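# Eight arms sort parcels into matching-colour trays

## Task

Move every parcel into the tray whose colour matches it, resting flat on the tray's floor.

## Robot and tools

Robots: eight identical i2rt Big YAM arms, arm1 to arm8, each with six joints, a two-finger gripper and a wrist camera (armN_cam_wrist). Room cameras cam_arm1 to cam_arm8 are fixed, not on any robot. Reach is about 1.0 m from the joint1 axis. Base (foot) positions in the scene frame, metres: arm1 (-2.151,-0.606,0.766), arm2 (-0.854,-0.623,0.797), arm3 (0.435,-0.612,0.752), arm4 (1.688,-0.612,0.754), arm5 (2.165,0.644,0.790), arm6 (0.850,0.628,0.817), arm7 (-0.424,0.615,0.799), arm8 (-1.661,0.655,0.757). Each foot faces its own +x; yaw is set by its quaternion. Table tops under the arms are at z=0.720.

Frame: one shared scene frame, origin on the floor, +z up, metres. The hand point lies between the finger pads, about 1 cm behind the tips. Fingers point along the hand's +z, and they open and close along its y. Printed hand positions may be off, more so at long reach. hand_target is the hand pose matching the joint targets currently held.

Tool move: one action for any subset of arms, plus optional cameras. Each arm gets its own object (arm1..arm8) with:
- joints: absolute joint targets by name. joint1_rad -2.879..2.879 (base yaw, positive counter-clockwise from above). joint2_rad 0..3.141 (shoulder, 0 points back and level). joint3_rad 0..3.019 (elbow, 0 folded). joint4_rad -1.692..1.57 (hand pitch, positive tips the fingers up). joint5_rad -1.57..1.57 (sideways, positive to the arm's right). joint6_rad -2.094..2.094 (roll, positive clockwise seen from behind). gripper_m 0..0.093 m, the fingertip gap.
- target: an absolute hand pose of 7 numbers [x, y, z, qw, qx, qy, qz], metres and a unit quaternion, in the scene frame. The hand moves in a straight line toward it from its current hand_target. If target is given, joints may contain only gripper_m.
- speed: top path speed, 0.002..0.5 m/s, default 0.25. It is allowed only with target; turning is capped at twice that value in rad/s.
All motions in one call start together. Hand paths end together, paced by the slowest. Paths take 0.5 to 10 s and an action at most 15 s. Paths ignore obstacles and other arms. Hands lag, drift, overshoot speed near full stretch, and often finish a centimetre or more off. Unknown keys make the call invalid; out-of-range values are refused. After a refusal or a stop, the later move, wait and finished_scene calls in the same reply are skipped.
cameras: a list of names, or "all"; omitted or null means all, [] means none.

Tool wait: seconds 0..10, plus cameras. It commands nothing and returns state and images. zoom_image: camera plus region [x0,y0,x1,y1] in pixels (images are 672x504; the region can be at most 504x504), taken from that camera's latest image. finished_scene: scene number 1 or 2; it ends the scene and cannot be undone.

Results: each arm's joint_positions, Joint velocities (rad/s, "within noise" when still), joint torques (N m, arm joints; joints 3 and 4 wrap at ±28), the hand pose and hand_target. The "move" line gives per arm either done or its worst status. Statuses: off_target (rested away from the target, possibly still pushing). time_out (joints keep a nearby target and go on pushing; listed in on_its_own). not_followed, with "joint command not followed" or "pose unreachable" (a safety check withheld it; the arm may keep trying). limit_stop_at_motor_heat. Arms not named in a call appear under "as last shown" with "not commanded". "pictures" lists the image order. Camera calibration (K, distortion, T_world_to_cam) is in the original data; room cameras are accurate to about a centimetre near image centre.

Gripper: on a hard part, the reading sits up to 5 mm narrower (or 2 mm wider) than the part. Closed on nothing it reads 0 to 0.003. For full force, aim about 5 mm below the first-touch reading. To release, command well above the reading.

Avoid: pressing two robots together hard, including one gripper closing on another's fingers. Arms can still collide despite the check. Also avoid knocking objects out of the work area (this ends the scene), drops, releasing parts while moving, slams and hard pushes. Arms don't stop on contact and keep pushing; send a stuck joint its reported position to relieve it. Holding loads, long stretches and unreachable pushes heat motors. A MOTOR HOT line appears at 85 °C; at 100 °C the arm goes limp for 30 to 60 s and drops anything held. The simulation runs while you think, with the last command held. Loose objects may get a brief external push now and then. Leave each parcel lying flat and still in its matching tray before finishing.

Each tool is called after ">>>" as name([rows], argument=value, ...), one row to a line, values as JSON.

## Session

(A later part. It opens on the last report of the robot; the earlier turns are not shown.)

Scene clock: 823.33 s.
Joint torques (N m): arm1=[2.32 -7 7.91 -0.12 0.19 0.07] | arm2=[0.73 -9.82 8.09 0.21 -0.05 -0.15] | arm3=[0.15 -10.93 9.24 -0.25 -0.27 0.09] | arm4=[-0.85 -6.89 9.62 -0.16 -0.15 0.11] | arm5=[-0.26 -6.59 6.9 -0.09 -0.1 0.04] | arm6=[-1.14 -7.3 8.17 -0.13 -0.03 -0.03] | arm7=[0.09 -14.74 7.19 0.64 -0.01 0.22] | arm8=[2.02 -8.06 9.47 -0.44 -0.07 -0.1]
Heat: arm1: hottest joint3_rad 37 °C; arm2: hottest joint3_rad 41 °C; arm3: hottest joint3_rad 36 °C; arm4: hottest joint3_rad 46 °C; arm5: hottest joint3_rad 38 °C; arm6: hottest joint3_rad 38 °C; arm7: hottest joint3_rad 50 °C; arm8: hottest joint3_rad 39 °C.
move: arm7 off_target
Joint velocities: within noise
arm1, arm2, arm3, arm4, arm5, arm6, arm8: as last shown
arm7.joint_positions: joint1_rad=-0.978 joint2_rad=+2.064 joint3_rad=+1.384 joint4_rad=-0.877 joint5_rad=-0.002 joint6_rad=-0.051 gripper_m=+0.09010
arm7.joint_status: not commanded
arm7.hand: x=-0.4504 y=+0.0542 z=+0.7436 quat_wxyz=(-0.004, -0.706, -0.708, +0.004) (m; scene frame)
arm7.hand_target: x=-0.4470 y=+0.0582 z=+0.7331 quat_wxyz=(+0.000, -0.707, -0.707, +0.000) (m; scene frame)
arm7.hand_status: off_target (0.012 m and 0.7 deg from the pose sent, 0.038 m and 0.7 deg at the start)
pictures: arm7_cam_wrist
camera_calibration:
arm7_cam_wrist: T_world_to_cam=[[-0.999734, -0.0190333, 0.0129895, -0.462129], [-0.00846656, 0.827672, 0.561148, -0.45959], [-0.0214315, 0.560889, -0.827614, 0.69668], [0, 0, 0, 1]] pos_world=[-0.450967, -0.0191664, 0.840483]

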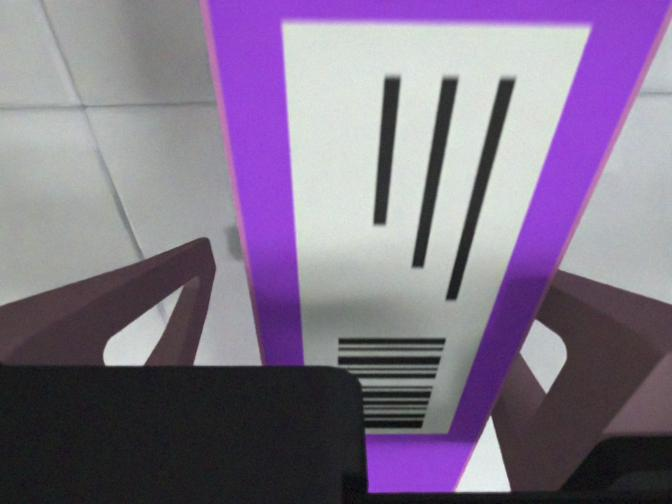

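>>> move(arm7={"joints":{"gripper_m":0.052}}, cameras=[])

>>> move(arm7={"target":[-0.447,0.058,0.88,0,0.7071,0.7071,0],"speed":0.25}, cameras=["arm7_cam_wrist"])

>>> move(arm7={"target":[-0.45,0.266,0.99,0,0.7071,0.7071,0],"speed":0.35}, cameras=[])

>>> move(arm7={"joints":{"joint1_rad":2.159,"joint6_rad":-0.016}}, cameras=["cam_arm7"])

Scene clock: 834.47 s.
Joint torques (N m): arm1=[2.2 -7.18 7.95 0.01 0.18 0.07] | arm2=[0.73 -9.82 8.09 0.21 -0.05 -0.15] | arm3=[0.21 -11.11 9.26 -0.27 -0.26 0.08] | arm4=[-0.85 -6.95 9.62 -0.16 -0.15 0.11] | arm5=[-0.38 -6.71 6.87 -0.08 -0.09 0] | arm6=[-1.14 -7.3 8.2 -0.17 -0.03 -0.04] | arm7=[0.09 -14.74 7.12 0.57 -0.02 0.2] | arm8=[2.26 -7.94 9.51 -0.54 -0.09 -0.08]
Heat: arm1: hottest joint3_rad 37 °C; arm2: hottest joint3_rad 41 °C; arm3: hottest joint3_rad 36 °C; arm4: hottest joint3_rad 46 °C; arm5: hottest joint3_rad 38 °C; arm6: hottest joint3_rad 38 °C; arm7: hottest joint3_rad 49 °C; arm8: hottest joint3_rad 39 °C.
move: arm7 off_target
Joint velocities: within noise
arm1, arm2, arm3, arm4, arm5, arm6, arm8: as last shown
arm7.joint_positions: joint1_rad=-0.978 joint2_rad=+2.064 joint3_rad=+1.384 joint4_rad=-0.877 joint5_rad=-0.002 joint6_rad=-0.051 gripper_m=+0.06049
arm7.joint_status: gripper_m off_target (ended at +0.06053, target +0.05200)
arm7.hand: x=-0.4504 y=+0.0542 z=+0.7436 quat_wxyz=(-0.004, -0.706, -0.708, +0.004) (m; scene frame)
arm7.hand_target: x=-0.4469 y=+0.0582 z=+0.7331 quat_wxyz=(+0.000, -0.707, -0.707, +0.000) (m; scene frame)
arm7.hand_status: not commanded
pictures: none
No camera images: "cameras" was empty.

Scene clock: 835.90 s.
Joint torques (N m): arm1=[2.08 -6.77 7.98 -0.05 0.19 0.07] | arm2=[0.73 -9.82 8.1 0.21 -0.04 -0.14] | arm3=[0.21 -10.99 9.28 -0.28 -0.27 0.09] | arm4=[-0.85 -6.89 9.62 -0.16 -0.15 0.11] | arm5=[0.03 -6.36 7.01 0.02 -0.07 0.02] | arm6=[-1.2 -7.36 8.18 -0.14 -0.03 -0.03] | arm7=[0.26 -14.74 13.6 -0.32 -0.04 0.2] | arm8=[2.02 -7.77 9.51 -0.57 -0.07 -0.09]
Heat: arm1: hottest joint3_rad 37 °C; arm2: hottest joint3_rad 41 °C; arm3: hottest joint3_rad 36 °C; arm4: hottest joint3_rad 46 °C; arm5: hottest joint3_rad 38 °C; arm6: hottest joint3_rad 38 °C; arm7: hottest joint3_rad 49 °C; arm8: hottest joint3_rad 39 °C.
move: arm7 off_target
Joint velocities: within noise
arm1, arm2, arm3, arm4, arm5, arm6, arm8: as last shown
arm7.joint_positions: joint1_rad=-0.978 joint2_rad=+1.877 joint3_rad=+1.444 joint4_rad=-1.175 joint5_rad=-0.002 joint6_rad=-0.051 gripper_m=+0.06049
arm7.joint_status: not commanded
arm7.hand: x=-0.4492 y=+0.0771 z=+0.8628 quat_wxyz=(+0.013, -0.706, -0.708, -0.015) (m; scene frame)
arm7.hand_target: x=-0.4468 y=+0.0589 z=+0.8803 quat_wxyz=(+0.000, -0.707, -0.707, +0.000) (m; scene frame)
arm7.hand_status: off_target (0.026 m and 2.3 deg from the pose sent, 0.136 m and 0.7 deg at the start)
pictures: arm7_cam_wrist
camera_calibration:
arm7_cam_wrist: T_world_to_cam=[[-0.99977, -0.01919, 0.00958937, -0.459144], [-0.00953585, 0.797951, 0.602647, -0.579423], [-0.0192166, 0.602416, -0.797951, 0.754654], [0, 0, 0, 1]] pos_world=[-0.450062, -0.00107545, 0.955767]

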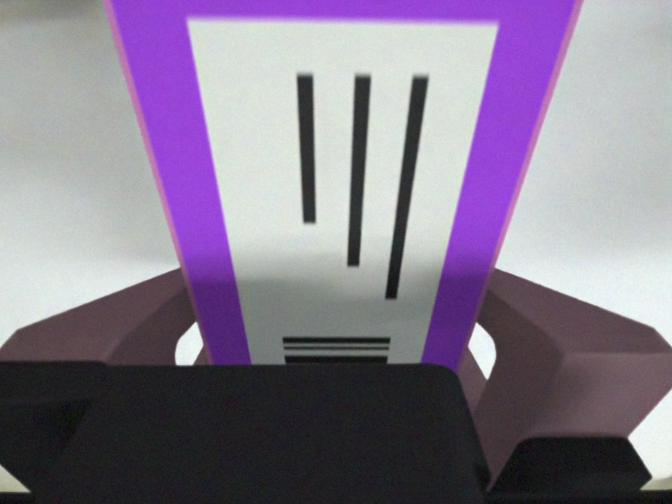

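Scene clock: 837.50 s.
Joint torques (N m): arm1=[2.32 -7.12 7.91 -0.12 0.16 0.06] | arm2=[0.73 -9.82 8.09 0.21 -0.05 -0.14] | arm3=[0.26 -10.87 9.26 -0.29 -0.27 0.08] | arm4=[-0.85 -6.89 9.62 -0.16 -0.14 0.11] | arm5=[-0.26 -6.48 7.01 0.05 -0.06 0.03] | arm6=[-1.14 -7.36 8.18 -0.14 -0.03 -0.03] | arm7=[-1.32 -8.35 9.02 -0.23 -0.03 0.03] | arm8=[2.14 -7.94 9.51 -0.47 -0.07 -0.08]
Heat: arm1: hottest joint3_rad 37 °C; arm2: hottest joint3_rad 41 °C; arm3: hottest joint3_rad 36 °C; arm4: hottest joint3_rad 46 °C; arm5: hottest joint3_rad 38 °C; arm6: hottest joint3_rad 38 °C; arm7: hottest joint3_rad 49 °C; arm8: hottest joint3_rad 39 °C.
move: arm7 done
Joint velocities: within noise
arm1, arm2, arm3, arm4, arm5, arm6, arm8: as last shown
arm7.joint_positions: joint1_rad=-0.996 joint2_rad=+1.273 joint3_rad=+1.084 joint4_rad=-1.361 joint5_rad=-0.002 joint6_rad=-0.064 gripper_m=+0.06049
arm7.joint_status: not commanded
arm7.hand: x=-0.4469 y=+0.2592 z=+0.9932 quat_wxyz=(-0.006, -0.707, -0.707, +0.006) (m; scene frame)
arm7.hand_target: x=-0.4499 y=+0.2659 z=+0.9901 quat_wxyz=(+0.000, -0.707, -0.707, +0.000) (m; scene frame)
arm7.hand_status: done (0.008 m and 1.0 deg from the pose sent, 0.228 m and 2.3 deg at the start)
pictures: none
No camera images: "cameras" was empty.

Scene clock: 840.00 s.
Joint torques (N m): arm1=[2.67 -6.65 7.9 0.01 0.18 0.07] | arm2=[0.73 -9.82 8.09 0.21 -0.05 -0.14] | arm3=[0.15 -10.93 9.25 -0.28 -0.27 0.09] | arm4=[-0.85 -6.89 9.62 -0.16 -0.14 0.11] | arm5=[0.15 -6.65 6.97 -0.17 -0.07 0] | arm6=[-1.2 -7.36 8.18 -0.16 -0.04 -0.03] | arm7=[0.26 -8.47 9.06 -0.25 -0.05 0.2] | arm8=[2.08 -8.06 9.52 -0.49 -0.07 -0.1]
Heat: arm1: hottest joint3_rad 37 °C; arm2: hottest joint3_rad 41 °C; arm3: hottest joint3_rad 36 °C; arm4: hottest joint3_rad 46 °C; arm5: hottest joint3_rad 38 °C; arm6: hottest joint3_rad 38 °C; arm7: hottest joint3_rad 49 °C; arm8: hottest joint3_rad 39 °C.
move: arm7 done
Joint velocities: within noise
arm1.joint_positions: joint1_rad=-1.534 joint2_rad=+1.263 joint3_rad=+1.162 joint4_rad=-1.449 joint5_rad=+0.004 joint6_rad=-0.032 gripper_m=+0.07189
arm1.joint_status: not commanded
arm1.hand: x=-2.2878 y=-0.9340 z=+0.9966 quat_wxyz=(-0.009, -0.821, -0.571, +0.011) (m; scene frame)
arm1.hand_target: x=-2.2821 y=-0.9308 z=+0.9901 quat_wxyz=(+0.000, -0.819, -0.574, +0.000) (m; scene frame)
arm1.hand_status: not commanded
arm2.joint_positions: joint1_rad=-1.465 joint2_rad=+1.267 joint3_rad=+1.079 joint4_rad=-1.367 joint5_rad=+0.000 joint6_rad=-0.541 gripper_m=+0.08992
arm2.joint_status: not commanded
arm2.hand: x=-0.6678 y=-0.3238 z=+0.9925 quat_wxyz=(-0.008, +0.702, -0.712, -0.002) (m; scene frame)
arm2.hand_target: x=-0.6710 y=-0.3250 z=+0.9901 quat_wxyz=(+0.000, +0.707, -0.707, +0.000) (m; scene frame)
arm2.hand_status: not commanded
arm3.joint_positions: joint1_rad=+0.212 joint2_rad=+1.266 joint3_rad=+1.188 joint4_rad=-1.486 joint5_rad=-0.004 joint6_rad=-0.400 gripper_m=+0.08997
arm3.joint_status: not commanded
arm3.hand: x=+0.1066 y=-0.4756 z=+0.9872 quat_wxyz=(-0.002, +1.000, +0.001, -0.001) (m; scene frame)
arm3.hand_target: x=+0.1080 y=-0.4809 z=+0.9899 quat_wxyz=(+0.000, +1.000, +0.000, +0.000) (m; scene frame)
arm3.hand_status: not commanded
arm4.joint_positions: joint1_rad=-1.872 joint2_rad=+1.245 joint3_rad=+1.179 joint4_rad=-1.485 joint5_rad=-0.013 joint6_rad=+0.025 gripper_m=+0.07491
arm4.joint_status: not commanded
arm4.hand: x=+1.9046 y=-0.8873 z=+0.9936 quat_wxyz=(-0.009, -0.455, -0.891, +0.005) (m; scene frame)
arm4.hand_target: x=+1.9001 y=-0.8850 z=+0.9900 quat_wxyz=(+0.000, -0.462, -0.887, +0.000) (m; scene frame)
arm4.hand_status: not commanded
arm5.joint_positions: joint1_rad=+1.575 joint2_rad=+1.269 joint3_rad=+1.096 joint4_rad=-1.384 joint5_rad=+0.000 joint6_rad=-0.257 gripper_m=+0.08988
arm5.joint_status: not commanded
arm5.hand: x=+2.0739 y=+0.3008 z=+0.9885 quat_wxyz=(+0.003, +0.707, +0.707, -0.003) (m; scene frame)
arm5.hand_target: x=+2.0760 y=+0.3019 z=+0.9900 quat_wxyz=(+0.000, +0.707, +0.707, +0.000) (m; scene frame)
arm5.hand_status: not commanded
arm6.joint_positions: joint1_rad=-1.149 joint2_rad=+1.297 joint3_rad=+1.031 joint4_rad=-1.312 joint5_rad=+0.001 joint6_rad=-0.210 gripper_m=+0.08988
arm6.joint_status: not commanded
arm6.hand: x=+0.7812 y=+0.2836 z=+0.9844 quat_wxyz=(+0.003, -0.702, -0.712, -0.003) (m; scene frame)
arm6.hand_target: x=+0.7791 y=+0.2859 z=+0.9900 quat_wxyz=(+0.000, -0.707, -0.707, +0.000) (m; scene frame)
arm6.hand_status: not commanded
arm7.joint_positions: joint1_rad=+2.152 joint2_rad=+1.275 joint3_rad=+1.084 joint4_rad=-1.362 joint5_rad=-0.002 joint6_rad=-0.025 gripper_m=+0.06058
arm7.joint_status: all done
arm7.hand: x=-0.4026 y=+0.9696 z=+0.9944 quat_wxyz=(-0.007, +0.695, -0.719, -0.008) (m; scene frame)
arm7.hand_target: x=-0.4053 y=+0.9632 z=+0.9919 quat_wxyz=(-0.001, +0.694, -0.720, -0.002) (m; scene frame)
arm7.hand_status: not commanded
arm8.joint_positions: joint1_rad=+0.323 joint2_rad=+1.254 joint3_rad=+1.172 joint4_rad=-1.474 joint5_rad=-0.001 joint6_rad=-0.274 gripper_m=+0.08993
arm8.joint_status: not commanded
arm8.hand: x=-1.7599 y=+0.3168 z=+0.9925 quat_wxyz=(-0.005, -0.710, -0.704, +0.007) (m; scene frame)
arm8.hand_target: x=-1.7580 y=+0.3200 z=+0.9900 quat_wxyz=(+0.000, -0.707, -0.707, +0.000) (m; scene frame)
arm8.hand_status: not commanded
pictures: cam_arm7

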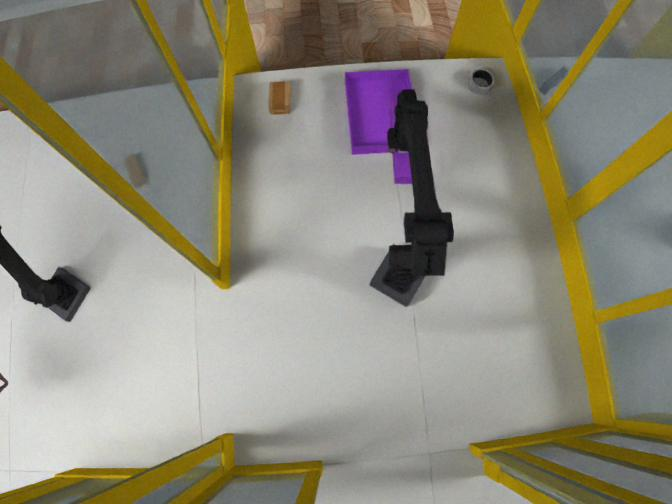

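>>> move(arm7={"target":[-0.3885,1.305,0.93,0,-0.6947,0.7193,0],"speed":0.3}, cameras=["cam_arm7","arm7_cam_wrist"])

>>> zoom_image(camera="cam_arm7", region=[310, 50, 470, 170])

Scene clock: 849.67 s.
Joint torques (N m): arm1=[2.37 -6.83 7.97 -0.1 0.17 0.07] | arm2=[0.73 -9.82 8.1 0.21 -0.05 -0.15] | arm3=[0.32 -10.99 9.26 -0.25 -0.27 0.09] | arm4=[-0.85 -6.89 9.62 -0.17 -0.14 0.11] | arm5=[-0.32 -7.06 6.94 -0.08 -0.07 -0.02] | arm6=[-1.2 -7.3 8.18 -0.16 -0.03 -0.03] | arm7=[0.44 -17.85 15.8 -0.35 0.01 0.21] | arm8=[2.14 -7.94 9.52 -0.5 -0.07 -0.09]
Heat: arm1: hottest joint3_rad 37 °C; arm2: hottest joint3_rad 40 °C; arm3: hottest joint3_rad 36 °C; arm4: hottest joint3_rad 46 °C; arm5: hottest joint3_rad 38 °C; arm6: hottest joint3_rad 38 °C; arm7: hottest joint3_rad 49 °C; arm8: hottest joint3_rad 39 °C.
move: arm7 off_target
Joint velocities: within noise
arm1, arm2, arm3, arm4, arm5, arm6, arm8: as last shown
arm7.joint_positions: joint1_rad=+2.152 joint2_rad=+2.216 joint3_rad=+2.138 joint4_rad=-1.530 joint5_rad=-0.002 joint6_rad=-0.025 gripper_m=+0.06058
arm7.joint_status: not commanded
arm7.hand: x=-0.3839 y=+1.2888 z=+0.9176 quat_wxyz=(+0.014, +0.695, -0.719, +0.011) (m; scene frame)
arm7.hand_target: x=-0.3886 y=+1.3039 z=+0.9301 quat_wxyz=(-0.001, +0.695, -0.719, -0.001) (m; scene frame)
arm7.hand_status: off_target (0.021 m and 2.0 deg from the pose sent, 0.342 m and 1.2 deg at the start)
pictures: arm7_cam_wrist, cam_arm7
camera_calibration:
arm7_cam_wrist: T_world_to_cam=[[0.999788, -0.0180411, 0.0099041, 0.394861], [-0.0203795, -0.800673, 0.598755, 0.481021], [-0.00287225, -0.59883, -0.800871, 1.62683], [0, 0, 0, 1]] pos_world=[-0.380302, 1.36646, 1.01096]

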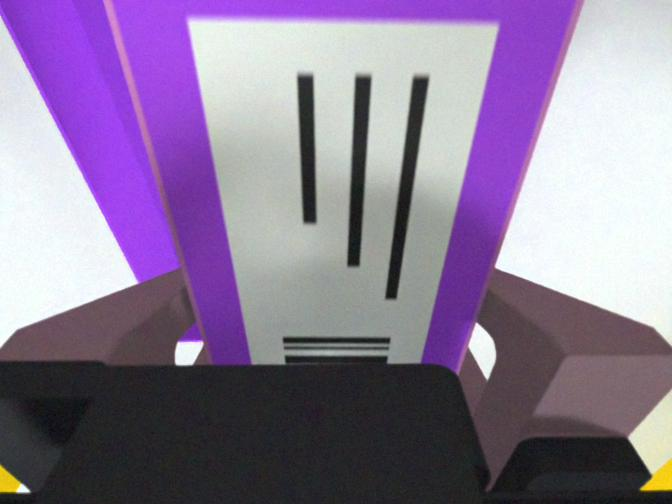

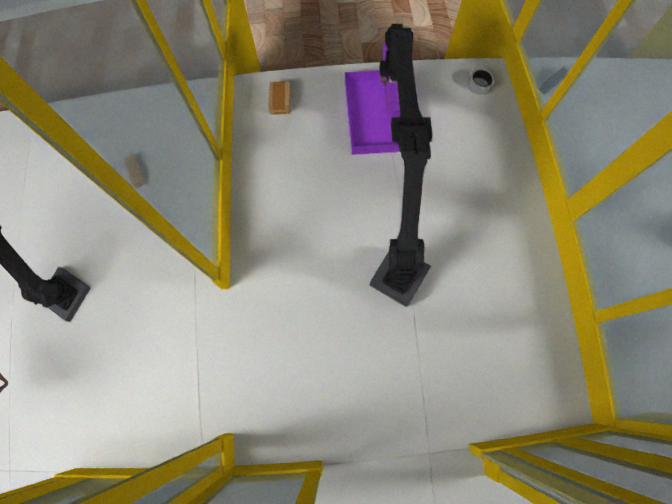

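Scaled by 3.150.

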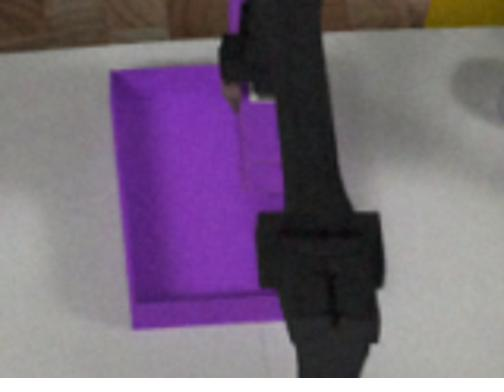

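>>> move(arm7={"target":[-0.398,1.29,0.84,0,-0.6947,0.7193,0],"speed":0.2}, cameras=["cam_arm7","arm7_cam_wrist"])

>>> zoom_image(camera="cam_arm7", region=[310, 50, 470, 170])

Scene clock: 867.93 s.
Joint torques (N m): arm1=[2.2 -7.06 7.99 -0.05 0.18 0.08] | arm2=[0.73 -9.82 8.09 0.21 -0.05 -0.15] | arm3=[0.15 -11.05 9.25 -0.27 -0.27 0.09] | arm4=[-0.85 -6.89 9.62 -0.16 -0.15 0.11] | arm5=[-0.38 -6.83 6.99 0.02 -0.08 0.06] | arm6=[-1.26 -7.3 8.18 -0.14 -0.03 -0.03] | arm7=[0.67 -18.32 9.18 0.57 0.01 0.24] | arm8=[2.26 -7.82 9.47 -0.55 -0.07 -0.09]
Heat: arm1: hottest joint3_rad 36 °C; arm2: hottest joint3_rad 40 °C; arm3: hottest joint3_rad 36 °C; arm4: hottest joint3_rad 46 °C; arm5: hottest joint3_rad 38 °C; arm6: hottest joint3_rad 38 °C; arm7: hottest joint3_rad 53 °C; arm8: hottest joint3_rad 39 °C.
move: arm7 done
Joint velocities: within noise
arm1, arm2, arm3, arm4, arm5, arm6, arm8: as last shown
arm7.joint_positions: joint1_rad=+2.164 joint2_rad=+2.225 joint3_rad=+1.971 joint4_rad=-1.315 joint5_rad=-0.002 joint6_rad=-0.012 gripper_m=+0.06058
arm7.joint_status: not commanded
arm7.hand: x=-0.3922 y=+1.2901 z=+0.8484 quat_wxyz=(-0.001, +0.695, -0.719, -0.002) (m; scene frame)
arm7.hand_target: x=-0.3980 y=+1.2899 z=+0.8402 quat_wxyz=(+0.000, +0.695, -0.719, +0.000) (m; scene frame)
arm7.hand_status: done (0.010 m and 0.2 deg from the pose sent, 0.079 m and 2.0 deg at the start)
pictures: arm7_cam_wrist, cam_arm7
camera_calibration:
arm7_cam_wrist: T_world_to_cam=[[0.999765, -0.0184248, 0.0114226, 0.40295], [-0.0216527, -0.823094, 0.567492, 0.578283], [-0.00105411, -0.567606, -0.8233, 1.55164], [0, 0, 0, 1]] pos_world=[-0.388698, 1.36413, 0.944694]

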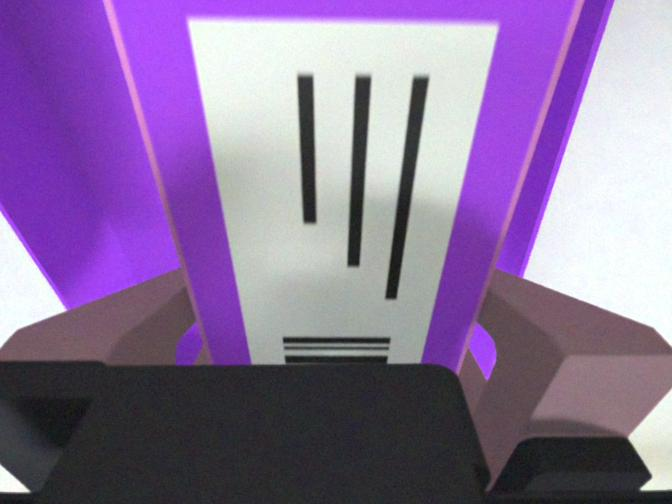

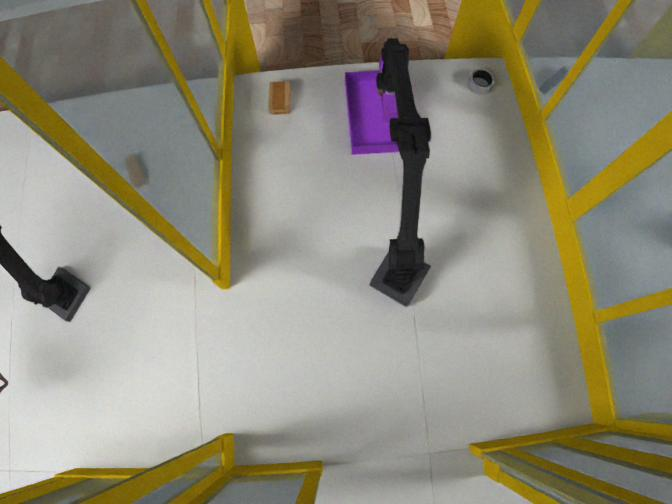

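Scaled by 3.150.

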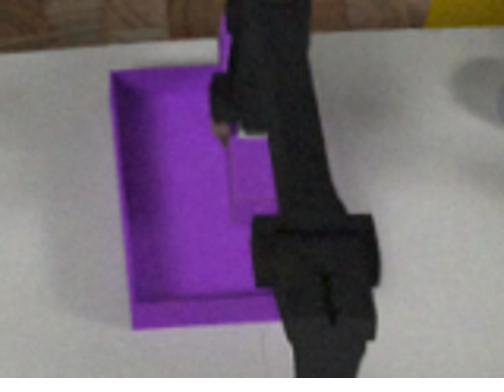

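>>> move(arm7={"target":[-0.412,1.277,0.795,0,-0.6947,0.7193,0],"speed":0.15}, cameras=["cam_arm7","arm7_cam_wrist"])

>>> zoom_image(camera="cam_arm7", region=[310, 50, 470, 170])

Scene clock: 883.57 s.
Joint torques (N m): arm1=[2.14 -6.89 7.91 -0.1 0.18 0.06] | arm2=[0.73 -9.82 8.09 0.21 -0.05 -0.14] | arm3=[0.26 -10.81 9.26 -0.28 -0.27 0.08] | arm4=[-0.85 -6.89 9.62 -0.16 -0.15 0.11] | arm5=[-0.44 -6.59 6.9 -0.08 -0.11 0.02] | arm6=[-1.2 -7.3 8.18 -0.16 -0.03 -0.03] | arm7=[0.38 -17.67 8.51 0.58 0.02 0.25] | arm8=[2.08 -7.88 9.51 -0.51 -0.08 -0.09]
Heat: arm1: hottest joint3_rad 36 °C; arm2: hottest joint3_rad 40 °C; arm3: hottest joint3_rad 36 °C; arm4: hottest joint3_rad 46 °C; arm5: hottest joint3_rad 38 °C; arm6: hottest joint3_rad 38 °C; arm7: hottest joint3_rad 51 °C; arm8: hottest joint3_rad 39 °C.
move: arm7 off_target
Joint velocities: within noise
arm1, arm2, arm3, arm4, arm5, arm6, arm8: as last shown
arm7.joint_positions: joint1_rad=+2.187 joint2_rad=+2.226 joint3_rad=+1.858 joint4_rad=-1.195 joint5_rad=-0.002 joint6_rad=+0.008 gripper_m=+0.06058
arm7.joint_status: not commanded
arm7.hand: x=-0.4082 y=+1.2794 z=+0.8072 quat_wxyz=(-0.003, +0.696, -0.718, -0.005) (m; scene frame)
arm7.hand_target: x=-0.4119 y=+1.2768 z=+0.7951 quat_wxyz=(+0.000, +0.695, -0.719, +0.000) (m; scene frame)
arm7.hand_status: off_target (0.013 m and 0.7 deg from the pose sent, 0.058 m and 0.2 deg at the start)
pictures: arm7_cam_wrist, cam_arm7
camera_calibration:
arm7_cam_wrist: T_world_to_cam=[[0.999813, -0.0155349, 0.0115287, 0.41551], [-0.0193282, -0.827268, 0.561475, 0.603689], [0.000814874, -0.561593, -0.827413, 1.50799], [0, 0, 0, 1]] pos_world=[-0.404993, 1.35274, 0.903982]

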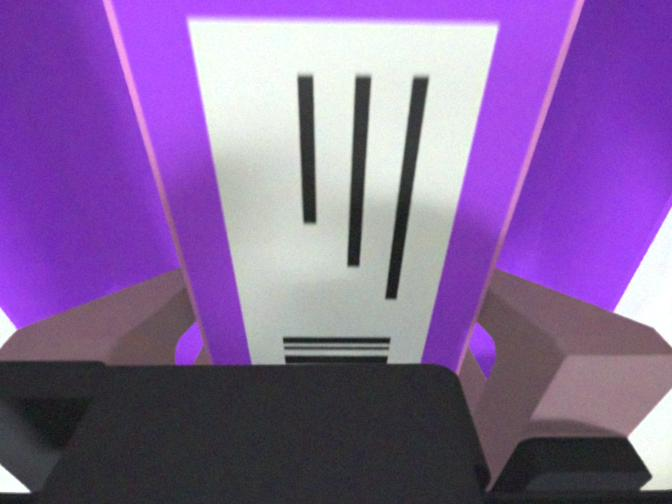

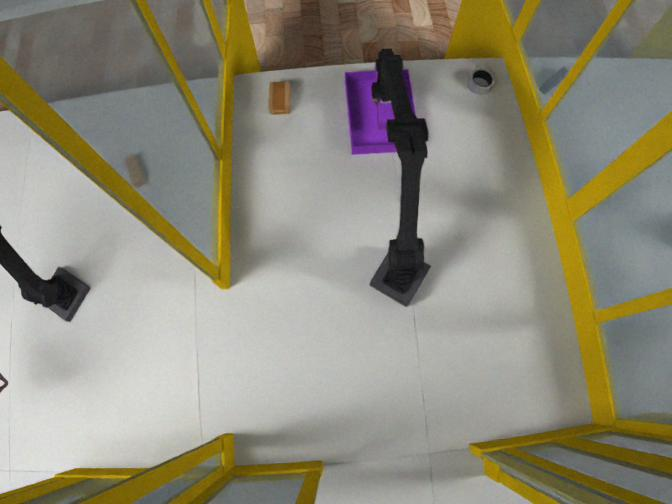

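Scaled by 3.150.

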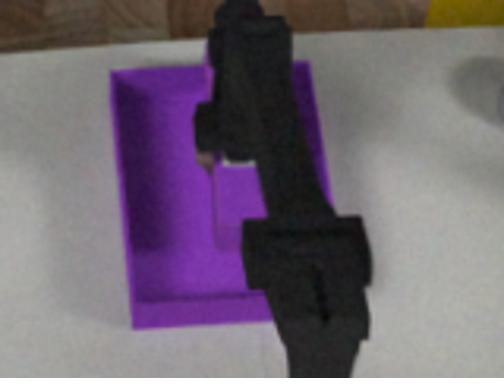

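>>> move(arm7={"target":[-0.41,1.274,0.765,0,-0.6947,0.7193,0],"speed":0.15}, cameras=["cam_arm7"])

>>> zoom_image(camera="cam_arm7", region=[310, 50, 470, 170])

Scene clock: 891.30 s.
Joint torques (N m): arm1=[2.26 -6.89 7.87 -0.12 0.18 0.08] | arm2=[0.73 -9.82 8.09 0.21 -0.05 -0.15] | arm3=[0.21 -11.05 9.24 -0.28 -0.27 0.08] | arm4=[-0.85 -6.89 9.62 -0.16 -0.15 0.11] | arm5=[-0.38 -7.06 6.86 -0.05 -0.07 0.01] | arm6=[-1.2 -7.41 8.18 -0.16 -0.03 -0.03] | arm7=[-0.21 -17.55 8.57 0.54 0.03 0.16] | arm8=[2.26 -7.94 9.52 -0.55 -0.06 -0.06]
Heat: arm1: hottest joint3_rad 36 °C; arm2: hottest joint3_rad 40 °C; arm3: hottest joint3_rad 36 °C; arm4: hottest joint3_rad 46 °C; arm5: hottest joint3_rad 38 °C; arm6: hottest joint3_rad 38 °C; arm7: hottest joint3_rad 50 °C; arm8: hottest joint3_rad 39 °C.
move: arm7 off_target
Joint velocities: within noise
arm1, arm2, arm3, arm4, arm5, arm6, arm8: as last shown
arm7.joint_positions: joint1_rad=+2.187 joint2_rad=+2.252 joint3_rad=+1.820 joint4_rad=-1.131 joint5_rad=-0.002 joint6_rad=+0.008 gripper_m=+0.06058
arm7.joint_status: not commanded
arm7.hand: x=-0.4083 y=+1.2765 z=+0.7772 quat_wxyz=(-0.003, +0.696, -0.718, -0.004) (m; scene frame)
arm7.hand_target: x=-0.4099 y=+1.2737 z=+0.7651 quat_wxyz=(+0.000, +0.695, -0.719, +0.000) (m; scene frame)
arm7.hand_status: off_target (0.013 m and 0.6 deg from the pose sent, 0.043 m and 0.7 deg at the start)
pictures: cam_arm7

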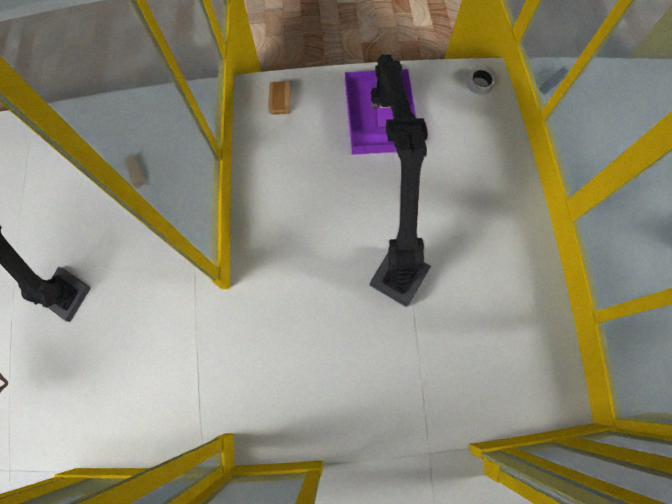

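Scaled by 3.150.

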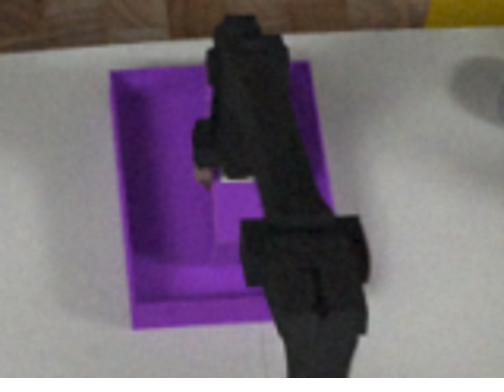

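Good clearance.

>>> move(arm7={"target":[-0.41,1.273,0.745,0,-0.6947,0.7193,0],"speed":0.12}, cameras=[])

>>> move(arm7={"target":[-0.41,1.273,0.735,0,-0.6947,0.7193,0],"speed":0.1}, cameras=["cam_arm7"])

>>> zoom_image(camera="cam_arm7", region=[310, 50, 470, 170])

Scene clock: 898.30 s.
Joint torques (N m): arm1=[2.32 -7.3 7.95 -0.03 0.18 0.08] | arm2=[0.73 -9.82 8.09 0.21 -0.05 -0.14] | arm3=[0.15 -10.93 9.28 -0.25 -0.27 0.09] | arm4=[-0.85 -6.89 9.62 -0.16 -0.14 0.11] | arm5=[-0.32 -6.53 6.9 -0.23 -0.07 0.03] | arm6=[-1.26 -7.36 8.17 -0.17 -0.03 -0.03] | arm7=[-0.03 -17.67 8.28 0.55 0.03 0.18] | arm8=[2.37 -8 9.48 -0.62 -0.07 -0.07]
Heat: arm1: hottest joint3_rad 36 °C; arm2: hottest joint3_rad 40 °C; arm3: hottest joint3_rad 36 °C; arm4: hottest joint3_rad 46 °C; arm5: hottest joint3_rad 38 °C; arm6: hottest joint3_rad 38 °C; arm7: hottest joint3_rad 50 °C; arm8: hottest joint3_rad 39 °C.
move: arm7 off_target
Joint velocities: within noise
arm1, arm2, arm3, arm4, arm5, arm6, arm8: as last shown
arm7.joint_positions: joint1_rad=+2.187 joint2_rad=+2.274 joint3_rad=+1.805 joint4_rad=-1.093 joint5_rad=-0.002 joint6_rad=+0.008 gripper_m=+0.06058
arm7.joint_status: not commanded
arm7.hand: x=-0.4083 y=+1.2763 z=+0.7579 quat_wxyz=(-0.004, +0.696, -0.718, -0.005) (m; scene frame)
arm7.hand_target: x=-0.4099 y=+1.2728 z=+0.7452 quat_wxyz=(+0.000, +0.695, -0.719, +0.000) (m; scene frame)
arm7.hand_status: off_target (0.013 m and 0.7 deg from the pose sent, 0.033 m and 0.7 deg at the start)
pictures: none
No camera images: "cameras" was empty.

Scene clock: 899.33 s.
Joint torques (N m): arm1=[2.32 -6.83 7.88 -0.12 0.18 0.08] | arm2=[0.73 -9.82 8.09 0.21 -0.04 -0.15] | arm3=[0.21 -10.99 9.24 -0.27 -0.28 0.09] | arm4=[-0.85 -6.89 9.62 -0.16 -0.15 0.11] | arm5=[-0.56 -7.06 6.87 0.02 -0.08 0] | arm6=[-1.26 -7.36 8.2 -0.16 -0.03 -0.03] | arm7=[0.03 -17.44 7.87 0.51 0.01 0.18] | arm8=[2.02 -7.82 9.43 -0.5 -0.07 -0.06]
Heat: arm1: hottest joint3_rad 36 °C; arm2: hottest joint3_rad 40 °C; arm3: hottest joint3_rad 36 °C; arm4: hottest joint3_rad 46 °C; arm5: hottest joint3_rad 38 °C; arm6: hottest joint3_rad 38 °C; arm7: hottest joint3_rad 50 °C; arm8: hottest joint3_rad 39 °C.
move: arm7 off_target
Joint velocities: within noise
arm1, arm2, arm3, arm4, arm5, arm6, arm8: as last shown
arm7.joint_positions: joint1_rad=+2.187 joint2_rad=+2.284 joint3_rad=+1.805 joint4_rad=-1.076 joint5_rad=-0.002 joint6_rad=+0.008 gripper_m=+0.06058
arm7.joint_status: not commanded
arm7.hand: x=-0.4082 y=+1.2788 z=+0.7516 quat_wxyz=(-0.006, +0.696, -0.718, -0.008) (m; scene frame)
arm7.hand_target: x=-0.4099 y=+1.2727 z=+0.7353 quat_wxyz=(+0.000, +0.695, -0.719, +0.000) (m; scene frame)
arm7.hand_status: off_target (0.018 m and 1.1 deg from the pose sent, 0.023 m and 0.7 deg at the start)
pictures: cam_arm7

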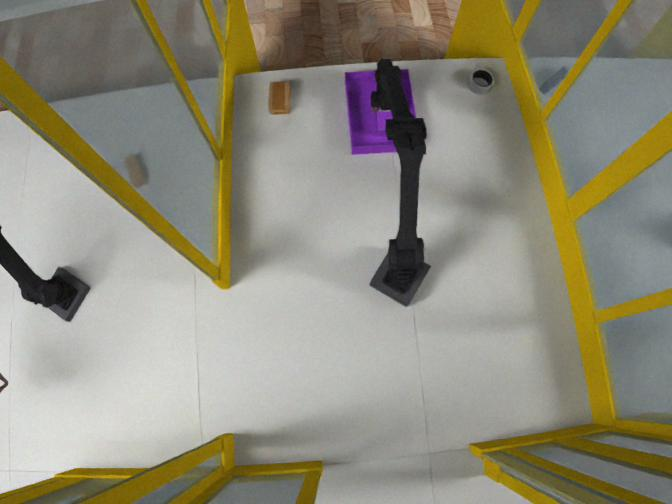

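Scaled by 3.150.

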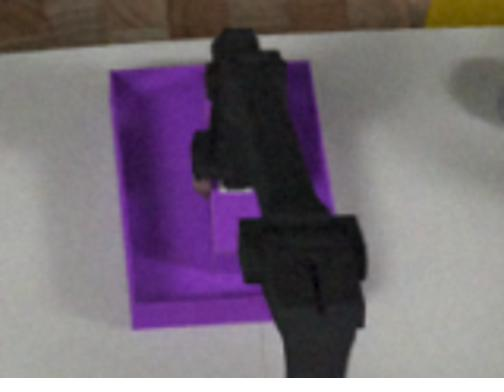

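>>> move(arm7={"joints":{"gripper_m":0.075}}, cameras=[])

>>> move(arm7={"target":[-0.409,1.279,0.89,0,-0.6947,0.7193,0],"speed":0.2}, cameras=[])

>>> move(arm7={"target":[-0.412,0.965,0.99,0,-0.6947,0.7193,0],"speed":0.35}, cameras=["cam_arm7","cam_arm8"])

>>> zoom_image(camera="cam_arm7", region=[310, 50, 470, 170])

>>> move(cameras=["cam_arm1","cam_arm3","cam_arm4","cam_arm5","cam_arm6"])

Scene clock: 906.53 s.
Joint torques (N m): arm1=[2.26 -7.18 7.95 -0.09 0.19 0.06] | arm2=[0.67 -9.82 8.09 0.21 -0.05 -0.15] | arm3=[0.21 -10.87 9.26 -0.25 -0.27 0.09] | arm4=[-0.85 -6.89 9.62 -0.16 -0.14 0.11] | arm5=[-0.03 -7.12 6.93 -0.14 -0.09 -0.01] | arm6=[-1.32 -7.3 8.18 -0.16 -0.03 -0.03] | arm7=[-0.15 -17.49 7.84 0.62 0.03 0.17] | arm8=[2.14 -8.06 9.57 -0.49 -0.07 -0.08]
Heat: arm1: hottest joint3_rad 36 °C; arm2: hottest joint3_rad 40 °C; arm3: hottest joint3_rad 36 °C; arm4: hottest joint3_rad 46 °C; arm5: hottest joint3_rad 38 °C; arm6: hottest joint3_rad 38 °C; arm7: hottest joint3_rad 50 °C; arm8: hottest joint3_rad 39 °C.
move: arm7 done
Joint velocities: within noise
arm1, arm2, arm3, arm4, arm5, arm6, arm8: as last shown
arm7.joint_positions: joint1_rad=+2.187 joint2_rad=+2.284 joint3_rad=+1.805 joint4_rad=-1.076 joint5_rad=-0.002 joint6_rad=+0.008 gripper_m=+0.07485
arm7.joint_status: all done
arm7.hand: x=-0.4082 y=+1.2788 z=+0.7516 quat_wxyz=(-0.006, +0.696, -0.718, -0.008) (m; scene frame)
arm7.hand_target: x=-0.4099 y=+1.2727 z=+0.7353 quat_wxyz=(+0.000, +0.695, -0.719, +0.000) (m; scene frame)
arm7.hand_status: not commanded
pictures: none
No camera images: "cameras" was empty.

Scene clock: 908.13 s.
Joint torques (N m): arm1=[2.26 -7.06 7.95 -0.09 0.17 0.07] | arm2=[0.67 -9.82 8.1 0.21 -0.04 -0.15] | arm3=[0.26 -10.93 9.28 -0.25 -0.27 0.09] | arm4=[-0.85 -6.89 9.62 -0.16 -0.15 0.11] | arm5=[-0.67 -6.42 6.91 -0.12 -0.09 0.02] | arm6=[-1.2 -7.3 8.2 -0.16 -0.03 -0.03] | arm7=[-0.15 -18.08 14.72 -0.35 0.02 0.17] | arm8=[1.85 -8 9.44 -0.47 -0.06 -0.08]
Heat: arm1: hottest joint3_rad 36 °C; arm2: hottest joint3_rad 40 °C; arm3: hottest joint3_rad 36 °C; arm4: hottest joint3_rad 46 °C; arm5: hottest joint3_rad 38 °C; arm6: hottest joint3_rad 38 °C; arm7: hottest joint3_rad 50 °C; arm8: hottest joint3_rad 39 °C.
move: arm7 off_target
Joint velocities: within noise
arm1.joint_positions: joint1_rad=-1.534 joint2_rad=+1.263 joint3_rad=+1.162 joint4_rad=-1.449 joint5_rad=+0.004 joint6_rad=-0.032 gripper_m=+0.07189
arm1.joint_status: not commanded
arm1.hand: x=-2.2878 y=-0.9340 z=+0.9966 quat_wxyz=(-0.009, -0.821, -0.571, +0.011) (m; scene frame)
arm1.hand_target: x=-2.2821 y=-0.9308 z=+0.9901 quat_wxyz=(+0.000, -0.819, -0.574, +0.000) (m; scene frame)
arm1.hand_status: not commanded
arm2.joint_positions: joint1_rad=-1.465 joint2_rad=+1.267 joint3_rad=+1.079 joint4_rad=-1.367 joint5_rad=+0.000 joint6_rad=-0.541 gripper_m=+0.08992
arm2.joint_status: not commanded
arm2.hand: x=-0.6678 y=-0.3238 z=+0.9925 quat_wxyz=(-0.008, +0.702, -0.712, -0.002) (m; scene frame)
arm2.hand_target: x=-0.6710 y=-0.3250 z=+0.9901 quat_wxyz=(+0.000, +0.707, -0.707, +0.000) (m; scene frame)
arm2.hand_status: not commanded
arm3.joint_positions: joint1_rad=+0.212 joint2_rad=+1.266 joint3_rad=+1.188 joint4_rad=-1.486 joint5_rad=-0.004 joint6_rad=-0.400 gripper_m=+0.08997
arm3.joint_status: not commanded
arm3.hand: x=+0.1066 y=-0.4756 z=+0.9872 quat_wxyz=(-0.002, +1.000, +0.001, -0.001) (m; scene frame)
arm3.hand_target: x=+0.1080 y=-0.4809 z=+0.9899 quat_wxyz=(+0.000, +1.000, +0.000, +0.000) (m; scene frame)
arm3.hand_status: not commanded
arm4.joint_positions: joint1_rad=-1.872 joint2_rad=+1.245 joint3_rad=+1.179 joint4_rad=-1.485 joint5_rad=-0.013 joint6_rad=+0.025 gripper_m=+0.07491
arm4.joint_status: not commanded
arm4.hand: x=+1.9046 y=-0.8873 z=+0.9936 quat_wxyz=(-0.009, -0.455, -0.891, +0.005) (m; scene frame)
arm4.hand_target: x=+1.9001 y=-0.8850 z=+0.9900 quat_wxyz=(+0.000, -0.462, -0.887, +0.000) (m; scene frame)
arm4.hand_status: not commanded
arm5.joint_positions: joint1_rad=+1.575 joint2_rad=+1.269 joint3_rad=+1.096 joint4_rad=-1.384 joint5_rad=+0.000 joint6_rad=-0.257 gripper_m=+0.08988
arm5.joint_status: not commanded
arm5.hand: x=+2.0739 y=+0.3008 z=+0.9885 quat_wxyz=(+0.003, +0.707, +0.707, -0.003) (m; scene frame)
arm5.hand_target: x=+2.0760 y=+0.3019 z=+0.9900 quat_wxyz=(+0.000, +0.707, +0.707, +0.000) (m; scene frame)
arm5.hand_status: not commanded
arm6.joint_positions: joint1_rad=-1.149 joint2_rad=+1.297 joint3_rad=+1.031 joint4_rad=-1.312 joint5_rad=+0.001 joint6_rad=-0.210 gripper_m=+0.08988
arm6.joint_status: not commanded
arm6.hand: x=+0.7812 y=+0.2836 z=+0.9844 quat_wxyz=(+0.003, -0.702, -0.712, -0.003) (m; scene frame)
arm6.hand_target: x=+0.7791 y=+0.2859 z=+0.9900 quat_wxyz=(+0.000, -0.707, -0.707, +0.000) (m; scene frame)
arm6.hand_status: not commanded
arm7.joint_positions: joint1_rad=+2.187 joint2_rad=+2.155 joint3_rad=+1.913 joint4_rad=-1.372 joint5_rad=-0.002 joint6_rad=+0.008 gripper_m=+0.07494
arm7.joint_status: not commanded
arm7.hand: x=-0.4085 y=+1.2621 z=+0.8725 quat_wxyz=(+0.015, +0.696, -0.718, +0.013) (m; scene frame)
arm7.hand_target: x=-0.4090 y=+1.2779 z=+0.8902 quat_wxyz=(+0.000, +0.695, -0.719, +0.000) (m; scene frame)
arm7.hand_status: off_target (0.024 m and 2.3 deg from the pose sent, 0.138 m and 1.1 deg at the start)
arm8.joint_positions: joint1_rad=+0.323 joint2_rad=+1.254 joint3_rad=+1.172 joint4_rad=-1.474 joint5_rad=-0.001 joint6_rad=-0.274 gripper_m=+0.08993
arm8.joint_status: not commanded
arm8.hand: x=-1.7599 y=+0.3168 z=+0.9925 quat_wxyz=(-0.005, -0.710, -0.704, +0.007) (m; scene frame)
arm8.hand_target: x=-1.7580 y=+0.3200 z=+0.9900 quat_wxyz=(+0.000, -0.707, -0.707, +0.000) (m; scene frame)
arm8.hand_status: not commanded
pictures: none
No camera images: "cameras" was empty.

Scene clock: 910.03 s.
Joint torques (N m): arm1=[2.2 -6.65 7.98 -0.12 0.18 0.08] | arm2=[0.73 -9.82 8.09 0.21 -0.05 -0.15] | arm3=[0.21 -10.87 9.25 -0.23 -0.27 0.09] | arm4=[-0.85 -6.89 9.61 -0.16 -0.14 0.11] | arm5=[-0.38 -6.77 6.91 -0.13 -0.09 0] | arm6=[-1.32 -7.36 8.2 -0.16 -0.03 -0.04] | arm7=[-1.08 -8.06 8.85 -0.25 0.02 0.07] | arm8=[2.08 -7.88 9.43 -0.47 -0.07 -0.1]
Heat: arm1: hottest joint3_rad 36 °C; arm2: hottest joint3_rad 40 °C; arm3: hottest joint3_rad 36 °C; arm4: hottest joint3_rad 46 °C; arm5: hottest joint3_rad 38 °C; arm6: hottest joint3_rad 38 °C; arm7: hottest joint3_rad 50 °C; arm8: hottest joint3_rad 39 °C.
move: arm7 done
Joint velocities: within noise
arm1, arm2, arm3, arm4, arm5, arm6, arm8: as last shown
arm7.joint_positions: joint1_rad=+2.187 joint2_rad=+1.280 joint3_rad=+1.088 joint4_rad=-1.361 joint5_rad=-0.002 joint6_rad=+0.008 gripper_m=+0.07494
arm7.joint_status: not commanded
arm7.hand: x=-0.4152 y=+0.9721 z=+0.9944 quat_wxyz=(-0.007, +0.696, -0.718, -0.008) (m; scene frame)
arm7.hand_target: x=-0.4121 y=+0.9651 z=+0.9900 quat_wxyz=(+0.000, +0.695, -0.719, +0.000) (m; scene frame)
arm7.hand_status: done (0.009 m and 1.3 deg from the pose sent, 0.319 m and 2.3 deg at the start)
pictures: cam_arm7, cam_arm8

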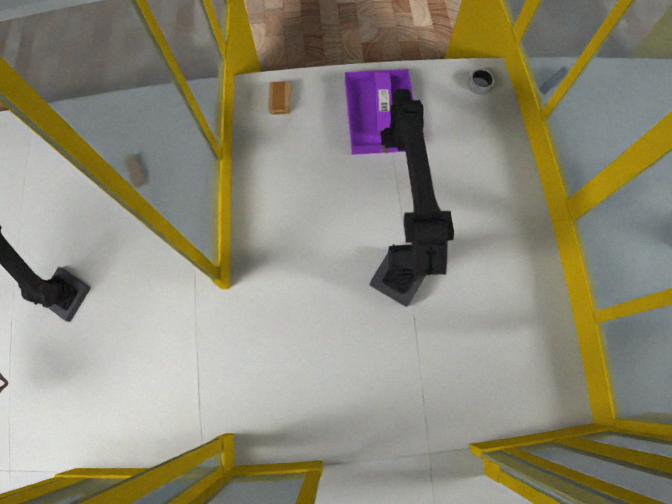

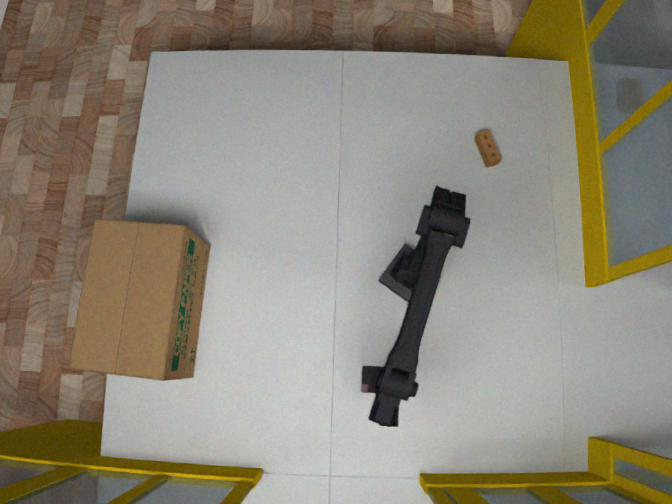

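Scaled by 3.150.

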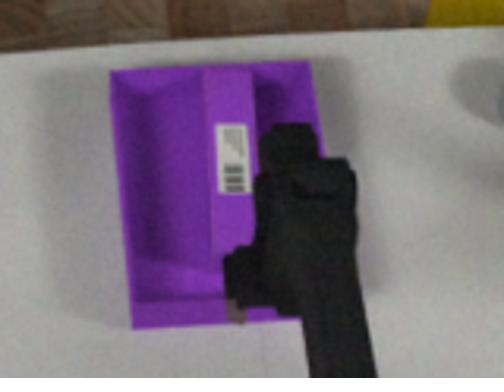

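Scene clock: 910.03 s.
Joint torques (N m): arm1=[2.2 -6.65 7.98 -0.12 0.18 0.08] | arm2=[0.73 -9.82 8.09 0.21 -0.05 -0.15] | arm3=[0.21 -10.87 9.25 -0.23 -0.27 0.09] | arm4=[-0.85 -6.89 9.61 -0.16 -0.14 0.11] | arm5=[-0.38 -6.77 6.91 -0.13 -0.09 0] | arm6=[-1.32 -7.36 8.2 -0.16 -0.03 -0.04] | arm7=[-1.08 -8.06 8.85 -0.25 0.02 0.07] | arm8=[2.08 -7.88 9.43 -0.47 -0.07 -0.1]
Heat: arm1: hottest joint3_rad 36 °C; arm2: hottest joint3_rad 40 °C; arm3: hottest joint3_rad 36 °C; arm4: hottest joint3_rad 46 °C; arm5: hottest joint3_rad 38 °C; arm6: hottest joint3_rad 38 °C; arm7: hottest joint3_rad 50 °C; arm8: hottest joint3_rad 39 °C.
Joint velocities: within noise
arm1.joint_positions: joint1_rad=-1.534 joint2_rad=+1.263 joint3_rad=+1.162 joint4_rad=-1.449 joint5_rad=+0.004 joint6_rad=-0.032 gripper_m=+0.07189
arm1.joint_status: not commanded
arm1.hand: x=-2.2878 y=-0.9340 z=+0.9966 quat_wxyz=(-0.009, -0.821, -0.571, +0.011) (m; scene frame)
arm1.hand_target: x=-2.2821 y=-0.9308 z=+0.9901 quat_wxyz=(+0.000, -0.819, -0.574, +0.000) (m; scene frame)
arm1.hand_status: not commanded
arm2.joint_positions: joint1_rad=-1.465 joint2_rad=+1.267 joint3_rad=+1.079 joint4_rad=-1.367 joint5_rad=+0.000 joint6_rad=-0.541 gripper_m=+0.08992
arm2.joint_status: not commanded
arm2.hand: x=-0.6678 y=-0.3238 z=+0.9925 quat_wxyz=(-0.008, +0.702, -0.712, -0.002) (m; scene frame)
arm2.hand_target: x=-0.6710 y=-0.3250 z=+0.9901 quat_wxyz=(+0.000, +0.707, -0.707, +0.000) (m; scene frame)
arm2.hand_status: not commanded
arm3.joint_positions: joint1_rad=+0.212 joint2_rad=+1.266 joint3_rad=+1.188 joint4_rad=-1.486 joint5_rad=-0.004 joint6_rad=-0.400 gripper_m=+0.08997
arm3.joint_status: not commanded
arm3.hand: x=+0.1066 y=-0.4756 z=+0.9872 quat_wxyz=(-0.002, +1.000, +0.001, -0.001) (m; scene frame)
arm3.hand_target: x=+0.1080 y=-0.4809 z=+0.9899 quat_wxyz=(+0.000, +1.000, +0.000, +0.000) (m; scene frame)
arm3.hand_status: not commanded
arm4.joint_positions: joint1_rad=-1.872 joint2_rad=+1.245 joint3_rad=+1.179 joint4_rad=-1.485 joint5_rad=-0.013 joint6_rad=+0.025 gripper_m=+0.07491
arm4.joint_status: not commanded
arm4.hand: x=+1.9046 y=-0.8873 z=+0.9936 quat_wxyz=(-0.009, -0.455, -0.891, +0.005) (m; scene frame)
arm4.hand_target: x=+1.9001 y=-0.8850 z=+0.9900 quat_wxyz=(+0.000, -0.462, -0.887, +0.000) (m; scene frame)
arm4.hand_status: not commanded
arm5.joint_positions: joint1_rad=+1.575 joint2_rad=+1.269 joint3_rad=+1.096 joint4_rad=-1.384 joint5_rad=+0.000 joint6_rad=-0.257 gripper_m=+0.08988
arm5.joint_status: not commanded
arm5.hand: x=+2.0739 y=+0.3008 z=+0.9885 quat_wxyz=(+0.003, +0.707, +0.707, -0.003) (m; scene frame)
arm5.hand_target: x=+2.0760 y=+0.3019 z=+0.9900 quat_wxyz=(+0.000, +0.707, +0.707, +0.000) (m; scene frame)
arm5.hand_status: not commanded
arm6.joint_positions: joint1_rad=-1.149 joint2_rad=+1.297 joint3_rad=+1.031 joint4_rad=-1.312 joint5_rad=+0.001 joint6_rad=-0.210 gripper_m=+0.08988
arm6.joint_status: not commanded
arm6.hand: x=+0.7812 y=+0.2836 z=+0.9844 quat_wxyz=(+0.003, -0.702, -0.712, -0.003) (m; scene frame)
arm6.hand_target: x=+0.7791 y=+0.2859 z=+0.9900 quat_wxyz=(+0.000, -0.707, -0.707, +0.000) (m; scene frame)
arm6.hand_status: not commanded
arm7.joint_positions: joint1_rad=+2.187 joint2_rad=+1.280 joint3_rad=+1.088 joint4_rad=-1.361 joint5_rad=-0.002 joint6_rad=+0.008 gripper_m=+0.07494
arm7.joint_status: not commanded
arm7.hand: x=-0.4152 y=+0.9721 z=+0.9944 quat_wxyz=(-0.007, +0.696, -0.718, -0.008) (m; scene frame)
arm7.hand_target: x=-0.4121 y=+0.9651 z=+0.9900 quat_wxyz=(+0.000, +0.695, -0.719, +0.000) (m; scene frame)
arm7.hand_status: done (0.009 m and 1.3 deg from the pose sent, 0.319 m and 2.3 deg at the start)
arm8.joint_positions: joint1_rad=+0.323 joint2_rad=+1.254 joint3_rad=+1.172 joint4_rad=-1.474 joint5_rad=-0.001 joint6_rad=-0.274 gripper_m=+0.08993
arm8.joint_status: not commanded
arm8.hand: x=-1.7599 y=+0.3168 z=+0.9925 quat_wxyz=(-0.005, -0.710, -0.704, +0.007) (m; scene frame)
arm8.hand_target: x=-1.7580 y=+0.3200 z=+0.9900 quat_wxyz=(+0.000, -0.707, -0.707, +0.000) (m; scene frame)
arm8.hand_status: not commanded
pictures: cam_arm1, cam_arm3, cam_arm4, cam_arm5, cam_arm6

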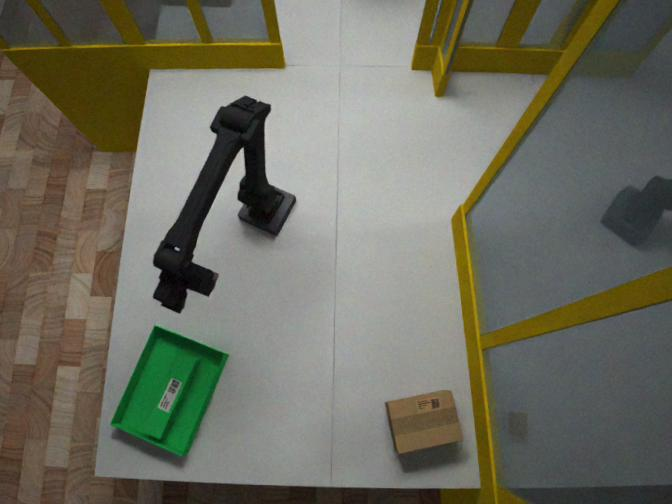

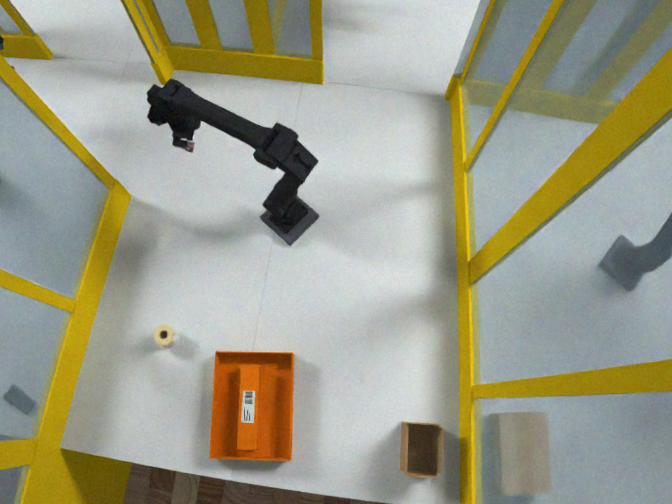

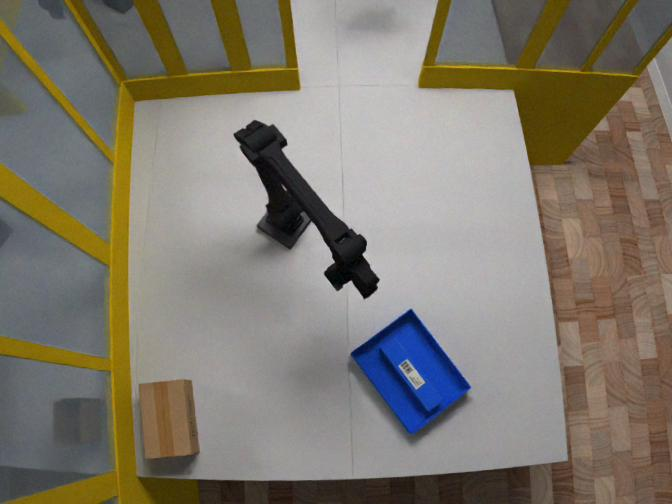

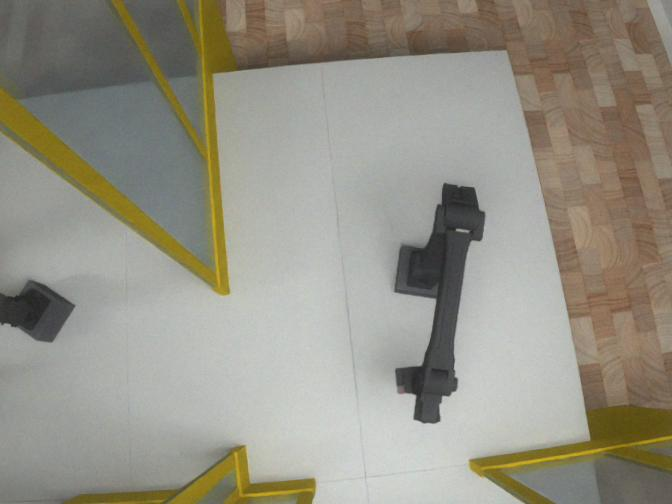

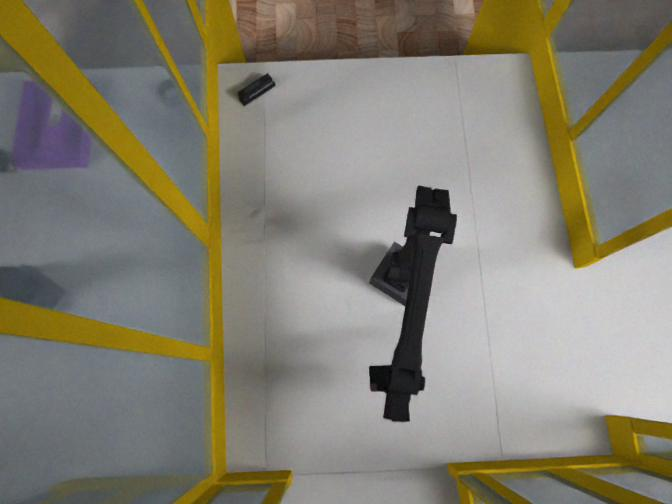

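>>> move(arm7={"joints":{"joint1_rad":1.7}}, cameras=["cam_arm7"])

>>> zoom_image(camera="cam_arm7", region=[340, 60, 425, 160])

>>> zoom_image(camera="cam_arm7", region=[340, 60, 425, 100])

Scene clock: 924.23 s.
Joint torques (N m): arm1=[2.26 -6.95 7.99 -0.05 0.18 0.06] | arm2=[0.73 -9.82 8.1 0.21 -0.05 -0.15] | arm3=[0.21 -10.87 9.25 -0.24 -0.26 0.09] | arm4=[-0.85 -6.89 9.62 -0.16 -0.15 0.11] | arm5=[-0.56 -7.18 7.02 -0.2 -0.1 0.02] | arm6=[-1.26 -7.36 8.21 -0.14 -0.03 -0.03] | arm7=[-0.91 -8.18 8.88 -0.23 -0.03 0.07] | arm8=[2.2 -8.06 9.46 -0.5 -0.07 -0.09]
Heat: arm1: hottest joint3_rad 36 °C; arm2: hottest joint3_rad 40 °C; arm3: hottest joint3_rad 36 °C; arm4: hottest joint3_rad 46 °C; arm5: hottest joint3_rad 38 °C; arm6: hottest joint3_rad 38 °C; arm7: hottest joint3_rad 50 °C; arm8: hottest joint3_rad 39 °C.
move: arm7 done
Joint velocities: within noise
arm1, arm2, arm3, arm4, arm5, arm6, arm8: as last shown
arm7.joint_positions: joint1_rad=+1.708 joint2_rad=+1.280 joint3_rad=+1.088 joint4_rad=-1.361 joint5_rad=+0.000 joint6_rad=+0.008 gripper_m=+0.07494
arm7.joint_status: all done
arm7.hand: x=-0.2508 y=+0.9277 z=+0.9942 quat_wxyz=(-0.008, +0.505, -0.863, -0.006) (m; scene frame)
arm7.hand_target: x=-0.2518 y=+0.9204 z=+0.9898 quat_wxyz=(+0.001, +0.504, -0.864, +0.000) (m; scene frame)
arm7.hand_status: not commanded
pictures: cam_arm7

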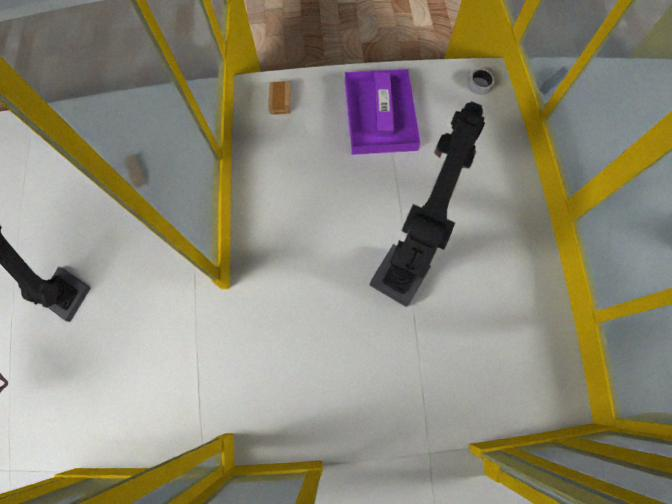

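Scaled by 5.040.

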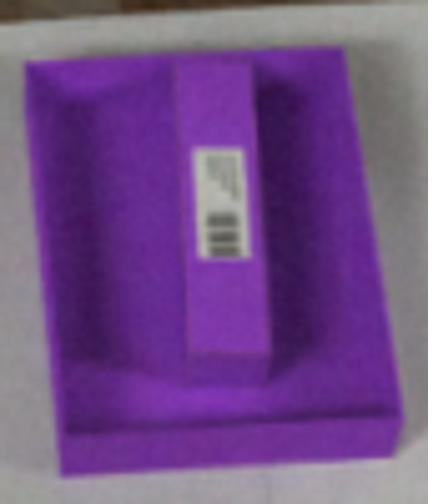

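Scaled by 5.929.

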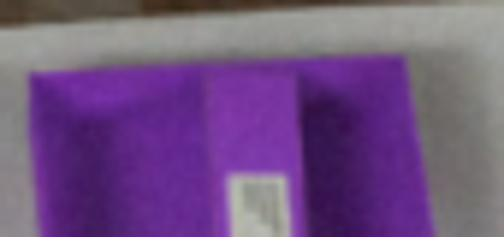

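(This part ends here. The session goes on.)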